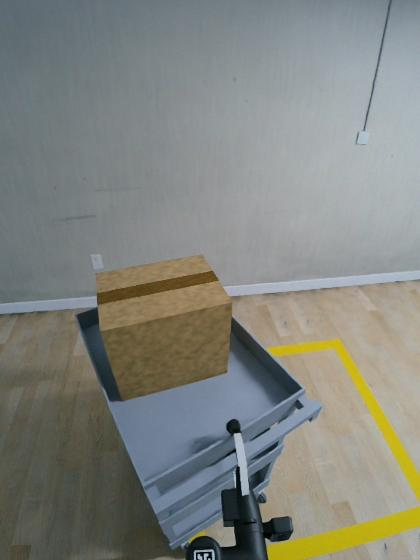

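Emit:
move --r2 '{"base": {"translate_m": -0.12}, "pace": "slow", "contact_limits": {"translate_m": 0.3}}' --blocking false

Emit:
wait --seconds 4 --cameras '["r2_head_camera", "r2_head_left_camera"]'

Emit:
move --r2 '{"joints": {"gripper_m": 0.13}}' --blocking false

Emit:
wait --seconds 3 --cameras '["r2_head_camera"]'

Scene clock: 1082.77 s.
move: r2 moving
r1: as last shown
r1.base_tilt: forward=-1.5 right=+1.3
r1.lidar_m: 0.44 1.75 2.24 2.78 2.97 4.29 - 2.61 2.01 1.93 1.94 0.43
r1.servo_current: wrist_yaw_rad=72(91) wrist_pitch_rad=39(52) wrist_roll_rad=46(65) gripper_m=52(52)
r1.contact_limits: translate_m 0.8
r1.wrist_depth_mm: - - - - 178 - - / - - - - 217 - - / - - - - 186 - - / - - - - 190 - - / - - - - 194 - - / 1661 1756 1576 200 164 - - / 1160 1118 185 182 148 - -
r2.base_odometry: x=-5.184 y=-2.032 heading=-3.022
r2.turned_by_wheels: +0.000
r2.turned_by_imu: +0.001
r2.base_tilt: forward=-0.7 right=+0.1
r2.lidar_m: 0.29 0.28 1.58 1.46 1.31 0.89 0.82 0.84 1.62 2.45 3.12 0.43
r2.base_status: translate_m moving
r2.joint_positions: lift_m=+0.688 arm_m=+0.010 wrist_yaw_rad=+0.003 wrist_pitch_rad=+0.014 wrist_roll_rad=+1.570 gripper_m=-0.023
r2.joint_status: not commanded
r2.measured_speeds: translate_m=-0.049 strafe_m=+0.000 rotate_rad=-0.001 lift_m=+0.000 arm_m=+0.000 wrist_yaw_rad=+0.013 wrist_pitch_rad=+0.000 wrist_roll_rad=+0.000
r2.motor_effort: lift_m=+21(21) arm_m=+4(4) wheel_0=-8(8) wheel_1=-7(7) wheel_2=+14(14)
r2.servo_current: wrist_yaw_rad=59(59) wrist_pitch_rad=72(78) wrist_roll_rad=39(59) gripper_m=143(156)
r2.contact_limits: arm_m 0.6; translate_m 0.3
r2.hand_pose: x=+0.4695 y=-0.0867 z=+0.8620 quat_wxyz=(+0.707, +0.707, +0.006, -0.004) (m; r2's base frame)
r2.wrist_depth_mm: - - - 210 293 1281 304 / - - - 190 274 1499 387 / - - - 175 243 1576 484 / - - - 161 225 1618 - / - 407 410 148 209 - - / - 394 186 138 196 156 - / - 375 379 - 186 - -
pictures: none

Scene clock: 1084.77 s.
earlier move: r2 done
r1.base_odometry: x=-2.480 y=-0.857 heading=+0.826
r1.turned_by_wheels: +0.000
r1.turned_by_imu: +0.000
r1.base_tilt: forward=-1.5 right=+1.2
r1.lidar_m: 0.47 1.73 2.25 2.76 2.97 4.29 - 2.59 1.98 1.92 1.96 0.43
r1.base_status: not commanded
r1.joint_positions: lift_m=+0.300 arm_m=+0.250 wrist_yaw_rad=+0.013 wrist_pitch_rad=+0.002 wrist_roll_rad=+0.000 gripper_m=-0.019
r1.joint_status: not commanded
r1.measured_speeds: all 0
r1.motor_effort: lift_m=+22(22) arm_m=-4(4) wheel_0=+8(9) wheel_1=+1(1) wheel_2=+10(10)
r1.servo_current: wrist_yaw_rad=78(98) wrist_pitch_rad=46(52) wrist_roll_rad=33(65) gripper_m=52(59)
r1.contact_limits: translate_m 0.8
r1.hand_pose: x=+0.7104 y=-0.0836 z=+0.4773 quat_wxyz=(+1.000, +0.000, +0.001, +0.007) (m; r1's base frame)
r1.wrist_depth_mm: - - - - 177 - - / 1756 - - - 216 - - / - - - - 186 - - / - - - - 191 - - / 1808 - - - 193 - - / 1576 1756 1618 200 164 - - / 1182 1098 185 182 149 - -
r2.base_odometry: x=-5.078 y=-2.019 heading=-3.022
r2.turned_by_wheels: +0.000
r2.turned_by_imu: +0.001
r2.base_tilt: forward=-0.7 right=+0.1
r2.lidar_m: 0.32 0.28 1.59 1.45 1.16 0.80 0.72 0.74 1.57 2.17 3.28 0.43
r2.base_status: done
r2.joint_positions: lift_m=+0.688 arm_m=+0.010 wrist_yaw_rad=+0.007 wrist_pitch_rad=+0.014 wrist_roll_rad=+1.570 gripper_m=-0.023
r2.joint_status: not commanded
r2.measured_speeds: all 0
r2.motor_effort: lift_m=+21(21) arm_m=-4(4) wheel_0=+0(10) wheel_1=-3(8) wheel_2=+11(17)
r2.servo_current: wrist_yaw_rad=52(72) wrist_pitch_rad=65(78) wrist_roll_rad=46(59) gripper_m=137(156)
r2.contact_limits: arm_m 0.6; translate_m 0.3
r2.hand_pose: x=+0.4698 y=-0.0855 z=+0.8620 quat_wxyz=(+0.707, +0.707, +0.007, -0.002) (m; r2's base frame)
r2.wrist_depth_mm: - - - 180 265 276 287 / - - - 170 241 1661 1078 / - - - 160 226 1661 - / - 407 410 154 215 759 - / - 404 407 145 206 - - / - 397 186 139 196 156 - / - 392 397 - 190 155 -
wait: 2.00 of 4 s (r2 has come to rest)
pictures: r2_head_camera, r2_head_left_camera
Images, in order (width x height): r2_head_camera 420x560, r2_head_left_camera 420x672.

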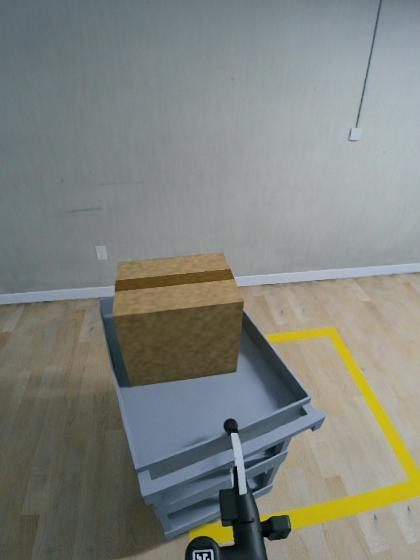

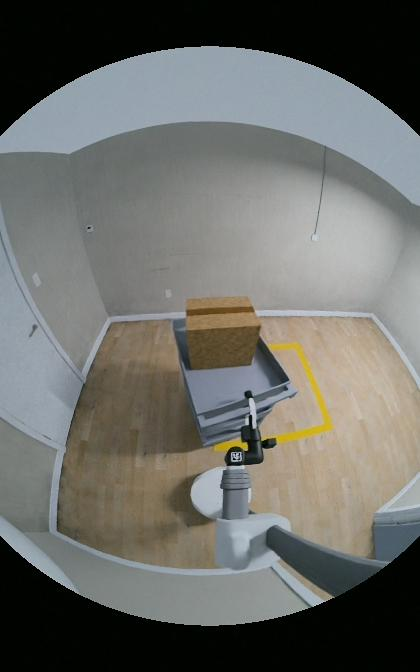

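Scene clock: 1085.27 s.
move: r2 moving
r1: as last shown
r1.base_tilt: forward=-1.6 right=+1.3
r1.lidar_m: 0.43 1.74 2.22 2.78 2.96 4.27 - 2.60 1.99 1.91 1.96 0.44
r1.servo_current: wrist_yaw_rad=98(104) wrist_pitch_rad=46(46) wrist_roll_rad=46(52) gripper_m=52(59)
r1.contact_limits: translate_m 0.8
r1.wrist_depth_mm: - - - - 178 - - / 1808 - - - 217 - - / - - - - 186 - - / - - - - 191 - - / 1808 - - - 193 - - / 1618 1756 1537 200 164 - - / 1160 1118 186 182 148 - -
r2.base_odometry: x=-5.077 y=-2.019 heading=-3.022
r2.turned_by_wheels: +0.000
r2.turned_by_imu: +0.000
r2.base_tilt: forward=-0.6 right=+0.0
r2.lidar_m: 0.33 0.31 1.58 1.47 1.16 0.78 0.71 0.71 1.57 2.15 3.31 0.45
r2.base_status: not commanded
r2.joint_positions: lift_m=+0.688 arm_m=+0.010 wrist_yaw_rad=+0.007 wrist_pitch_rad=+0.014 wrist_roll_rad=+1.570 gripper_m=+0.002
r2.joint_status: gripper_m moving
r2.measured_speeds: all 0
r2.motor_effort: lift_m=+21(21) arm_m=-3(4) wheel_0=+0(0) wheel_1=-3(4) wheel_2=+8(11)
r2.servo_current: wrist_yaw_rad=46(65) wrist_pitch_rad=78(78) wrist_roll_rad=39(59) gripper_m=104(143)
r2.contact_limits: arm_m 0.6; translate_m 0.3
r2.hand_pose: x=+0.4698 y=-0.0855 z=+0.8620 quat_wxyz=(+0.707, +0.707, +0.007, -0.002) (m; r2's base frame)
r2.wrist_depth_mm: - - - 251 271 276 289 / - - - 238 248 1537 1098 / - - - 167 234 1661 - / - - 413 214 219 759 - / - 404 407 149 209 - - / - 399 187 142 200 159 - / - 392 397 - 125 - -
pictures: none

Scene clock: 1087.10 s.
earlier move: r2 done
r1.base_odometry: x=-2.480 y=-0.857 heading=+0.826
r1.turned_by_wheels: +0.000
r1.turned_by_imu: +0.000
r1.base_tilt: forward=-1.6 right=+1.2
r1.lidar_m: 0.45 1.72 2.21 2.78 2.97 4.30 - 2.61 2.00 1.92 1.97 0.43
r1.base_status: not commanded
r1.joint_positions: lift_m=+0.300 arm_m=+0.250 wrist_yaw_rad=+0.013 wrist_pitch_rad=+0.002 wrist_roll_rad=+0.000 gripper_m=-0.019
r1.joint_status: not commanded
r1.measured_speeds: all 0
r1.motor_effort: lift_m=+22(22) arm_m=-4(4) wheel_0=+8(9) wheel_1=+1(1) wheel_2=+10(10)
r1.servo_current: wrist_yaw_rad=78(104) wrist_pitch_rad=39(46) wrist_roll_rad=52(59) gripper_m=59(59)
r1.contact_limits: translate_m 0.8
r1.hand_pose: x=+0.7104 y=-0.0836 z=+0.4773 quat_wxyz=(+1.000, +0.000, +0.001, +0.007) (m; r1's base frame)
r1.wrist_depth_mm: - - - - 178 - - / 1756 - - - 217 - - / - - - - 187 - - / - - - - 191 - - / 1808 - - - 193 - - / 1618 1863 1576 200 164 - - / 1160 1098 186 182 148 - -
r2.base_odometry: x=-5.077 y=-2.019 heading=-3.023
r2.turned_by_wheels: -0.001
r2.turned_by_imu: +0.000
r2.base_tilt: forward=-0.6 right=+0.0
r2.lidar_m: 0.33 0.33 1.58 1.47 1.17 0.77 0.72 0.74 1.57 2.16 3.29 0.48
r2.base_status: not commanded
r2.joint_positions: lift_m=+0.688 arm_m=+0.010 wrist_yaw_rad=-0.001 wrist_pitch_rad=+0.009 wrist_roll_rad=+1.570 gripper_m=+0.130
r2.joint_status: all done
r2.measured_speeds: all 0
r2.motor_effort: lift_m=+21(21) arm_m=+5(5) wheel_0=+1(1) wheel_1=-2(4) wheel_2=-1(11)
r2.servo_current: wrist_yaw_rad=46(65) wrist_pitch_rad=52(85) wrist_roll_rad=33(59) gripper_m=52(143)
r2.contact_limits: arm_m 0.6; translate_m 0.3
r2.hand_pose: x=+0.4692 y=-0.0876 z=+0.8634 quat_wxyz=(+0.707, +0.707, +0.003, -0.003) (m; r2's base frame)
r2.wrist_depth_mm: - - - 248 315 324 1078 / - - - 226 301 1618 415 / - - - 211 277 1708 512 / - - - 201 260 759 - / - 452 452 189 242 842 - / - 193 439 174 220 - - / - 433 433 - 222 - -
wait: 1.83 of 3 s (r2 has come to rest)
pictures: r2_head_camera
Images, in order (width x height): r2_head_camera 420x560.

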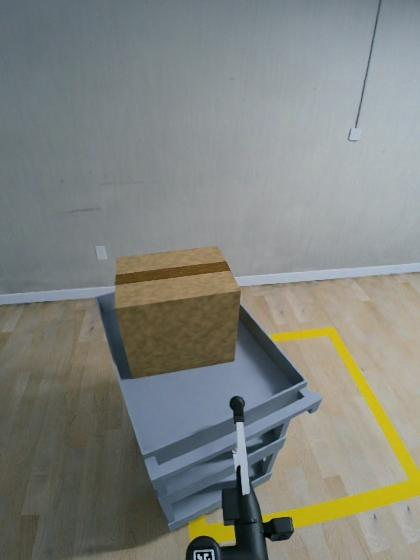

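Emit:
move --r2 '{"base": {"translate_m": -0.3}, "pace": "default"}' --blocking false

Emit:
wait --seconds 3

Emit:
move --r2 '{"base": {"strafe_m": 0.52}, "joints": {"gripper_m": -0.02, "lift_m": 0.6}, "pace": "default"}' --blocking false

Emit:
wait --seconds 4 --cameras '["r2_head_camera"]'

Scene clock: 1122.27 s.
move: r2 moving
r1: as last shown
r1.base_tilt: forward=-1.6 right=+1.3
r1.lidar_m: 0.45 1.73 2.23 2.78 2.98 4.26 - 2.60 1.99 1.92 1.96 0.44
r1.motor_effort: lift_m=+22(22) arm_m=-3(4) wheel_0=+9(9) wheel_1=+1(1) wheel_2=+10(10)
r1.servo_current: wrist_yaw_rad=78(85) wrist_pitch_rad=46(52) wrist_roll_rad=39(65) gripper_m=59(59)
r1.contact_limits: translate_m 0.8
r1.wrist_depth_mm: - - - - 177 - - / 1661 - - - 217 - - / 1863 - - - 187 - - / - - - - 190 - - / 1808 - - - 194 - - / 1618 1808 1576 200 164 - - / 1160 1098 185 182 148 - -
r2.base_odometry: x=-5.046 y=-2.015 heading=-3.023
r2.turned_by_wheels: +0.000
r2.turned_by_imu: +0.000
r2.base_tilt: forward=-0.7 right=+0.1
r2.lidar_m: 0.36 0.36 1.58 1.46 1.11 0.74 0.68 0.71 1.58 2.04 3.32 0.48
r2.base_status: translate_m moving
r2.joint_positions: lift_m=+0.688 arm_m=+0.010 wrist_yaw_rad=-0.001 wrist_pitch_rad=+0.009 wrist_roll_rad=+1.570 gripper_m=+0.130
r2.joint_status: not commanded
r2.measured_speeds: translate_m=-0.123 strafe_m=+0.001 rotate_rad=+0.000 lift_m=+0.000 arm_m=+0.000 wrist_yaw_rad=+0.000 wrist_pitch_rad=+0.000 wrist_roll_rad=+0.000
r2.motor_effort: lift_m=+21(21) arm_m=+5(5) wheel_0=-5(9) wheel_1=-7(8) wheel_2=+11(12)
r2.servo_current: wrist_yaw_rad=39(52) wrist_pitch_rad=52(59) wrist_roll_rad=52(59) gripper_m=52(59)
r2.contact_limits: arm_m 0.6
r2.hand_pose: x=+0.4692 y=-0.0876 z=+0.8634 quat_wxyz=(+0.707, +0.707, +0.003, -0.003) (m; r2's base frame)
r2.wrist_depth_mm: - - - 277 347 1464 1098 / - - - 257 336 1499 359 / - - - 241 306 1708 504 / - - - 225 287 788 - / - 477 480 265 268 - - / - 189 462 202 195 - - / - - 459 - - - -
pictures: none

Scene clock: 1124.23 s.
earlier move: r2 done
r1.base_odometry: x=-2.480 y=-0.857 heading=+0.826
r1.turned_by_wheels: +0.000
r1.turned_by_imu: +0.000
r1.base_tilt: forward=-1.6 right=+1.3
r1.lidar_m: 0.45 1.73 2.24 2.79 2.97 4.28 - 2.57 1.99 1.93 1.96 0.46
r1.base_status: not commanded
r1.joint_positions: lift_m=+0.300 arm_m=+0.250 wrist_yaw_rad=+0.013 wrist_pitch_rad=+0.002 wrist_roll_rad=+0.000 gripper_m=-0.019
r1.joint_status: not commanded
r1.measured_speeds: all 0
r1.motor_effort: lift_m=+22(22) arm_m=-3(4) wheel_0=+8(9) wheel_1=+1(1) wheel_2=+10(10)
r1.servo_current: wrist_yaw_rad=85(91) wrist_pitch_rad=39(52) wrist_roll_rad=52(65) gripper_m=65(65)
r1.contact_limits: translate_m 0.8
r1.hand_pose: x=+0.7104 y=-0.0836 z=+0.4773 quat_wxyz=(+1.000, +0.000, +0.001, +0.007) (m; r1's base frame)
r1.wrist_depth_mm: - - - - 177 - - / - - - - 218 - - / - - - - 186 - - / - - - - 190 - - / - - - - 194 - - / 1537 1756 1618 200 164 - - / 1182 1098 185 182 148 - -
r2.base_odometry: x=-4.779 y=-1.983 heading=-3.023
r2.turned_by_wheels: +0.000
r2.turned_by_imu: +0.000
r2.base_tilt: forward=-0.7 right=+0.0
r2.lidar_m: 0.63 1.11 1.55 1.45 0.69 0.46 0.42 0.43 0.55 1.50 3.37 0.77
r2.base_status: done
r2.joint_positions: lift_m=+0.688 arm_m=+0.010 wrist_yaw_rad=-0.001 wrist_pitch_rad=+0.009 wrist_roll_rad=+1.570 gripper_m=+0.130
r2.joint_status: not commanded
r2.measured_speeds: all 0
r2.motor_effort: lift_m=+21(21) arm_m=+5(5) wheel_0=-2(12) wheel_1=-5(9) wheel_2=+3(13)
r2.servo_current: wrist_yaw_rad=39(59) wrist_pitch_rad=52(65) wrist_roll_rad=52(59) gripper_m=52(59)
r2.contact_limits: arm_m 0.6
r2.hand_pose: x=+0.4692 y=-0.0876 z=+0.8634 quat_wxyz=(+0.707, +0.707, +0.003, -0.003) (m; r2's base frame)
r2.wrist_depth_mm: - - - - - 1808 1182 / - - - - - 1708 1160 / - - - 603 - 603 1060 / - - - 569 - 569 554 / - - 750 535 1138 - 521 / - - 217 492 194 - 492 / - - 715 - - - 473
wait: 1.97 of 3 s (r2 has come to rest)
pictures: none

Scene clock: 1124.73 s.
move: r2 moving
r1: as last shown
r1.lidar_m: 0.46 1.75 2.25 2.79 2.97 4.27 - 2.59 1.99 1.92 1.96 0.44
r1.servo_current: wrist_yaw_rad=85(91) wrist_pitch_rad=39(46) wrist_roll_rad=59(59) gripper_m=52(52)
r1.contact_limits: translate_m 0.8
r1.wrist_depth_mm: - - - - 177 - - / - - - - 216 - - / - - - - 186 - - / - - - - 190 - - / - - - - 193 - - / 1537 1756 1618 200 165 - - / 1182 1098 185 182 148 - -
r2.base_odometry: x=-4.775 y=-2.019 heading=-3.023
r2.turned_by_wheels: +0.000
r2.turned_by_imu: +0.000
r2.base_tilt: forward=-0.7 right=+0.1
r2.lidar_m: 0.62 2.23 1.52 1.41 0.68 0.47 0.41 0.44 0.60 1.52 3.40 0.79
r2.base_status: strafe_m moving
r2.joint_positions: lift_m=+0.650 arm_m=+0.010 wrist_yaw_rad=-0.001 wrist_pitch_rad=+0.009 wrist_roll_rad=+1.570 gripper_m=+0.117
r2.joint_status: lift_m moving; gripper_m moving
r2.measured_speeds: translate_m=-0.001 strafe_m=+0.140 rotate_rad=+0.005 lift_m=-0.146 arm_m=+0.000 wrist_yaw_rad=+0.000 wrist_pitch_rad=+0.000 wrist_roll_rad=+0.000
r2.motor_effort: lift_m=+12(21) arm_m=+5(5) wheel_0=-13(13) wheel_1=+11(11) wheel_2=-1(2)
r2.servo_current: wrist_yaw_rad=46(59) wrist_pitch_rad=59(59) wrist_roll_rad=46(52) gripper_m=137(137)
r2.contact_limits: arm_m 0.6
r2.hand_pose: x=+0.4692 y=-0.0876 z=+0.8260 quat_wxyz=(+0.707, +0.707, +0.003, -0.003) (m; r2's base frame)
r2.wrist_depth_mm: - - - - - 1756 1118 / - - - 615 - 1308 1118 / - - - 574 - 585 1078 / - - 759 535 - 544 535 / - - 732 508 - 508 508 / - - 199 477 198 480 484 / - - - - - 469 466
pictures: none

Scene clock: 1127.30 s.
earlier move: r2 done
r1.base_odometry: x=-2.480 y=-0.857 heading=+0.826
r1.turned_by_wheels: +0.000
r1.turned_by_imu: +0.000
r1.base_tilt: forward=-1.6 right=+1.3
r1.lidar_m: 0.45 1.74 2.24 2.77 2.97 4.28 - 2.58 1.99 1.93 1.96 0.43
r1.base_status: not commanded
r1.joint_positions: lift_m=+0.300 arm_m=+0.250 wrist_yaw_rad=+0.013 wrist_pitch_rad=+0.002 wrist_roll_rad=+0.000 gripper_m=-0.019
r1.joint_status: not commanded
r1.measured_speeds: all 0
r1.motor_effort: lift_m=+22(22) arm_m=-4(4) wheel_0=+9(9) wheel_1=+1(2) wheel_2=+10(10)
r1.servo_current: wrist_yaw_rad=52(98) wrist_pitch_rad=46(46) wrist_roll_rad=52(65) gripper_m=52(59)
r1.contact_limits: translate_m 0.8
r1.hand_pose: x=+0.7104 y=-0.0836 z=+0.4773 quat_wxyz=(+1.000, +0.000, +0.001, +0.007) (m; r1's base frame)
r1.wrist_depth_mm: - - - - 178 - - / - - - - 218 - - / - - - - 186 - - / - - - - 191 - - / - - - - 193 - - / 1618 1863 1618 200 165 - - / 1182 1078 185 182 148 - -
r2.base_odometry: x=-4.718 y=-2.500 heading=-3.023
r2.turned_by_wheels: +0.000
r2.turned_by_imu: +0.000
r2.base_tilt: forward=-0.7 right=+0.0
r2.lidar_m: 1.02 1.41 0.99 0.94 0.76 0.52 0.46 0.47 0.64 1.98 1.16 0.74
r2.base_status: done
r2.joint_positions: lift_m=+0.600 arm_m=+0.010 wrist_yaw_rad=-0.001 wrist_pitch_rad=+0.009 wrist_roll_rad=+1.570 gripper_m=-0.019
r2.joint_status: all done
r2.measured_speeds: all 0
r2.motor_effort: lift_m=+14(21) arm_m=+5(5) wheel_0=-3(13) wheel_1=+2(11) wheel_2=+0(2)
r2.servo_current: wrist_yaw_rad=46(59) wrist_pitch_rad=59(59) wrist_roll_rad=52(65) gripper_m=104(169)
r2.contact_limits: arm_m 0.6
r2.hand_pose: x=+0.4692 y=-0.0876 z=+0.7760 quat_wxyz=(+0.707, +0.707, +0.003, -0.003) (m; r2's base frame)
r2.wrist_depth_mm: - - 707 - 1118 504 - / - - 699 - - - - / - - - - - 1464 - / - - - - - 1537 1078 / - - - - - 1576 1078 / - - 186 201 180 1397 1060 / - - - - - 1281 1078
wait: 2.57 of 4 s (r2 has come to rest)
pictures: r2_head_camera
Images, in order (width x height): r2_head_camera 420x560.

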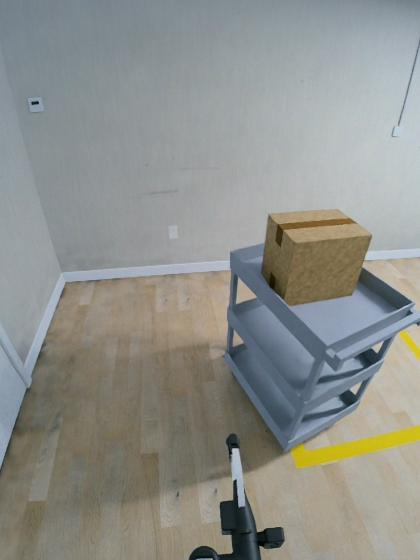

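Emit:
move --r2 '{"base": {"rotate_rad": -1.152}, "pace": "default"}' --blocking false

Emit:
wait --seconds 4 --cameras '["r2_head_camera"]'

Scene clock: 1141.83 s.
move: r2 moving
r1: as last shown
r1.lidar_m: 0.48 1.73 2.27 2.78 2.97 4.26 - 2.59 1.99 1.92 1.95 0.47
r1.motor_effort: lift_m=+22(22) arm_m=-4(4) wheel_0=+8(9) wheel_1=+1(1) wheel_2=+10(10)
r1.servo_current: wrist_yaw_rad=91(91) wrist_pitch_rad=52(52) wrist_roll_rad=39(72) gripper_m=52(52)
r1.contact_limits: translate_m 0.8
r1.wrist_depth_mm: - - - - 177 - - / - - - - 217 - - / - - - - 187 - - / - - - - 191 - - / - - - - 193 - - / 1661 1756 1576 200 165 - - / 1160 1098 185 182 148 - -
r2.base_odometry: x=-4.718 y=-2.500 heading=+3.008
r2.turned_by_wheels: -0.252
r2.turned_by_imu: -0.244
r2.base_tilt: forward=-0.7 right=+0.1
r2.lidar_m: 0.78 2.24 1.12 0.94 0.93 0.57 0.46 0.46 0.53 0.83 3.81 0.74
r2.base_status: rotate_rad moving
r2.joint_positions: lift_m=+0.600 arm_m=+0.010 wrist_yaw_rad=-0.001 wrist_pitch_rad=+0.009 wrist_roll_rad=+1.570 gripper_m=-0.019
r2.joint_status: not commanded
r2.measured_speeds: translate_m=-0.001 strafe_m=-0.002 rotate_rad=-0.976 lift_m=+0.000 arm_m=+0.000 wrist_yaw_rad=+0.000 wrist_pitch_rad=+0.000 wrist_roll_rad=+0.000
r2.motor_effort: lift_m=+14(14) arm_m=+5(5) wheel_0=+8(12) wheel_1=+10(10) wheel_2=+9(11)
r2.servo_current: wrist_yaw_rad=52(59) wrist_pitch_rad=52(59) wrist_roll_rad=46(65) gripper_m=104(104)
r2.contact_limits: arm_m 0.6
r2.hand_pose: x=+0.4692 y=-0.0876 z=+0.7760 quat_wxyz=(+0.707, +0.707, +0.003, -0.003) (m; r2's base frame)
r2.wrist_depth_mm: - - - - - 917 866 / - - 831 - - 559 - / - - 788 554 530 525 530 / - - 768 - - - - / - - - - - 1499 991 / - - 186 201 180 1430 1060 / - 142 - - - 1281 1078
pictures: none

Scene clock: 1143.13 s.
earlier move: r2 done
r1.base_odometry: x=-2.480 y=-0.857 heading=+0.826
r1.turned_by_wheels: +0.000
r1.turned_by_imu: +0.000
r1.base_tilt: forward=-1.6 right=+1.3
r1.lidar_m: 0.45 1.72 2.24 2.78 2.95 4.26 - 2.59 2.00 1.93 1.96 0.44
r1.base_status: not commanded
r1.joint_positions: lift_m=+0.300 arm_m=+0.250 wrist_yaw_rad=+0.013 wrist_pitch_rad=+0.002 wrist_roll_rad=+0.000 gripper_m=-0.019
r1.joint_status: not commanded
r1.measured_speeds: all 0
r1.motor_effort: lift_m=+22(22) arm_m=-4(4) wheel_0=+8(9) wheel_1=+1(1) wheel_2=+10(10)
r1.servo_current: wrist_yaw_rad=72(104) wrist_pitch_rad=39(52) wrist_roll_rad=52(72) gripper_m=52(59)
r1.contact_limits: translate_m 0.8
r1.hand_pose: x=+0.7104 y=-0.0836 z=+0.4773 quat_wxyz=(+1.000, +0.000, +0.001, +0.007) (m; r1's base frame)
r1.wrist_depth_mm: - - - - 178 - - / - - - - 216 - - / - - - - 186 - - / - - - - 191 - - / - - - - 193 - - / 1576 1808 1576 200 165 - - / 1182 1118 185 182 148 - -
r2.base_odometry: x=-4.718 y=-2.500 heading=+2.109
r2.turned_by_wheels: -0.899
r2.turned_by_imu: -0.875
r2.base_tilt: forward=-0.7 right=+0.1
r2.lidar_m: 3.84 0.77 0.91 1.70 1.00 0.94 0.85 0.51 0.45 0.48 0.56 2.00
r2.base_status: done
r2.joint_positions: lift_m=+0.600 arm_m=+0.010 wrist_yaw_rad=-0.001 wrist_pitch_rad=+0.008 wrist_roll_rad=+1.570 gripper_m=-0.019
r2.joint_status: not commanded
r2.measured_speeds: all 0
r2.motor_effort: lift_m=+14(14) arm_m=+5(5) wheel_0=+4(12) wheel_1=+3(11) wheel_2=+5(11)
r2.servo_current: wrist_yaw_rad=46(59) wrist_pitch_rad=52(59) wrist_roll_rad=33(65) gripper_m=98(104)
r2.contact_limits: arm_m 0.6
r2.hand_pose: x=+0.4692 y=-0.0876 z=+0.7760 quat_wxyz=(+0.707, +0.707, +0.003, -0.003) (m; r2's base frame)
r2.wrist_depth_mm: - - - - - 1499 1042 / - - - - - 1499 1060 / - - - - - 1537 1042 / - - - - - 1576 1098 / - - - - - 1576 1098 / - - 187 202 180 1430 1078 / - - - - - 1255 1078
wait: 1.30 of 4 s (r2 has come to rest)
pictures: r2_head_camera
Images, in order (width x height): r2_head_camera 420x560.

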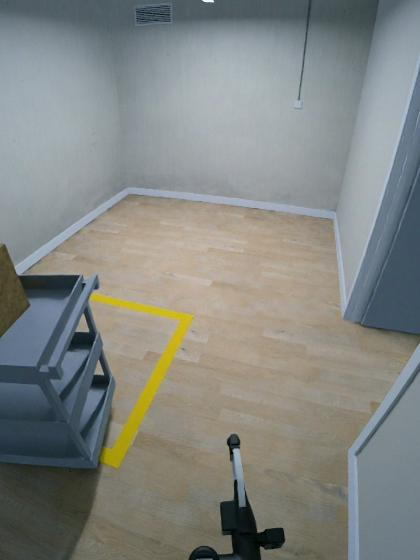

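Emit:
move --r2 '{"base": {"strafe_m": 0.97}, "pace": "default"}' --blocking false

Emit:
wait --seconds 6 --cameras '["r2_head_camera"]'

Scene clock: 1150.13 s.
move: r2 moving
r1: as last shown
r1.lidar_m: 0.48 1.74 2.25 2.78 2.96 4.28 - 2.60 2.00 1.93 1.96 0.44
r1.motor_effort: lift_m=+22(22) arm_m=-4(4) wheel_0=+9(9) wheel_1=+1(1) wheel_2=+10(10)
r1.servo_current: wrist_yaw_rad=91(91) wrist_pitch_rad=52(52) wrist_roll_rad=59(65) gripper_m=52(59)
r1.contact_limits: translate_m 0.8
r1.wrist_depth_mm: - - - - 178 - - / - - - - 218 - - / - - - - 186 - - / - - - - 191 - - / - - - - 194 - - / 1618 1756 1576 200 164 - - / 1182 1098 185 181 148 - -
r2.base_odometry: x=-4.749 y=-2.518 heading=+2.109
r2.turned_by_wheels: +0.000
r2.turned_by_imu: +0.001
r2.base_tilt: forward=-0.7 right=+0.1
r2.lidar_m: 3.86 0.76 0.95 1.68 0.99 0.92 0.94 0.56 0.49 0.50 0.61 2.02
r2.base_status: strafe_m moving
r2.joint_positions: lift_m=+0.600 arm_m=+0.010 wrist_yaw_rad=-0.001 wrist_pitch_rad=+0.008 wrist_roll_rad=+1.570 gripper_m=-0.019
r2.joint_status: not commanded
r2.measured_speeds: translate_m=+0.000 strafe_m=+0.141 rotate_rad=+0.001 lift_m=+0.000 arm_m=+0.000 wrist_yaw_rad=+0.000 wrist_pitch_rad=+0.000 wrist_roll_rad=+0.000
r2.motor_effort: lift_m=+14(14) arm_m=+5(5) wheel_0=-10(11) wheel_1=+10(12) wheel_2=+0(3)
r2.servo_current: wrist_yaw_rad=39(52) wrist_pitch_rad=52(59) wrist_roll_rad=46(52) gripper_m=98(98)
r2.contact_limits: arm_m 0.6
r2.hand_pose: x=+0.4692 y=-0.0876 z=+0.7760 quat_wxyz=(+0.707, +0.707, +0.003, -0.003) (m; r2's base frame)
r2.wrist_depth_mm: - - - - - 1499 1060 / - - - - - 1499 1060 / - - - - - 1537 1078 / - - - - - 1576 1078 / - - - - - 1576 1060 / - - 187 202 180 1430 1060 / - - - - - 1281 1078
pictures: none

Scene clock: 1154.20 s.
earlier move: r2 done
r1.base_odometry: x=-2.480 y=-0.857 heading=+0.826
r1.turned_by_wheels: +0.000
r1.turned_by_imu: +0.000
r1.base_tilt: forward=-1.6 right=+1.2
r1.lidar_m: 0.45 1.74 2.27 2.78 2.97 4.30 - 2.58 1.99 1.91 1.96 0.43
r1.base_status: not commanded
r1.joint_positions: lift_m=+0.300 arm_m=+0.250 wrist_yaw_rad=+0.013 wrist_pitch_rad=+0.002 wrist_roll_rad=+0.000 gripper_m=-0.019
r1.joint_status: not commanded
r1.measured_speeds: all 0
r1.motor_effort: lift_m=+22(22) arm_m=-4(4) wheel_0=+8(9) wheel_1=+1(1) wheel_2=+10(10)
r1.servo_current: wrist_yaw_rad=85(98) wrist_pitch_rad=39(59) wrist_roll_rad=33(72) gripper_m=52(65)
r1.contact_limits: translate_m 0.8
r1.hand_pose: x=+0.7104 y=-0.0836 z=+0.4773 quat_wxyz=(+1.000, +0.000, +0.001, +0.007) (m; r1's base frame)
r1.wrist_depth_mm: - - - - 177 - - / - - - - 217 - - / - - - - 186 - - / - - - - 190 - - / - - - - 194 - - / 1576 1808 1576 200 164 - - / 1182 1118 185 181 148 - -
r2.base_odometry: x=-5.551 y=-2.997 heading=+2.109
r2.turned_by_wheels: +0.000
r2.turned_by_imu: +0.001
r2.base_tilt: forward=-0.7 right=+0.0
r2.lidar_m: 0.64 1.59 1.41 1.11 0.66 0.56 0.59 0.73 1.38 1.39 1.69 0.63
r2.base_status: done
r2.joint_positions: lift_m=+0.600 arm_m=+0.010 wrist_yaw_rad=-0.001 wrist_pitch_rad=+0.008 wrist_roll_rad=+1.570 gripper_m=-0.019
r2.joint_status: not commanded
r2.measured_speeds: all 0
r2.motor_effort: lift_m=+14(14) arm_m=+5(5) wheel_0=-1(14) wheel_1=+1(13) wheel_2=+0(3)
r2.servo_current: wrist_yaw_rad=59(59) wrist_pitch_rad=52(65) wrist_roll_rad=46(59) gripper_m=98(104)
r2.contact_limits: arm_m 0.6
r2.hand_pose: x=+0.4692 y=-0.0876 z=+0.7760 quat_wxyz=(+0.707, +0.707, +0.003, -0.003) (m; r2's base frame)
r2.wrist_depth_mm: - - 394 - - 397 397 / - - 399 - - 402 399 / - 445 404 - - 404 402 / - 466 407 - - 407 410 / - 484 410 410 - 413 413 / - - 186 201 178 413 413 / - 142 - - - 415 415
wait: 4.07 of 6 s (r2 has come to rest)
pictures: r2_head_camera
Images, in order (width x height): r2_head_camera 420x560.

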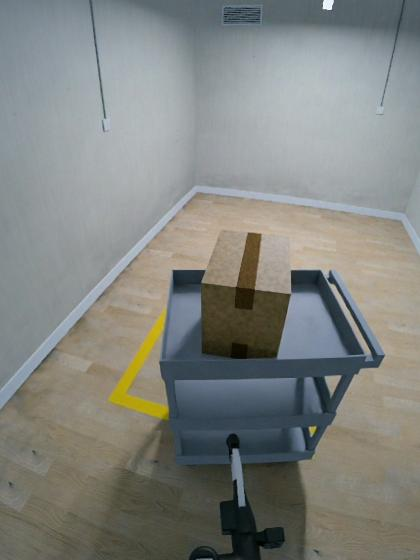

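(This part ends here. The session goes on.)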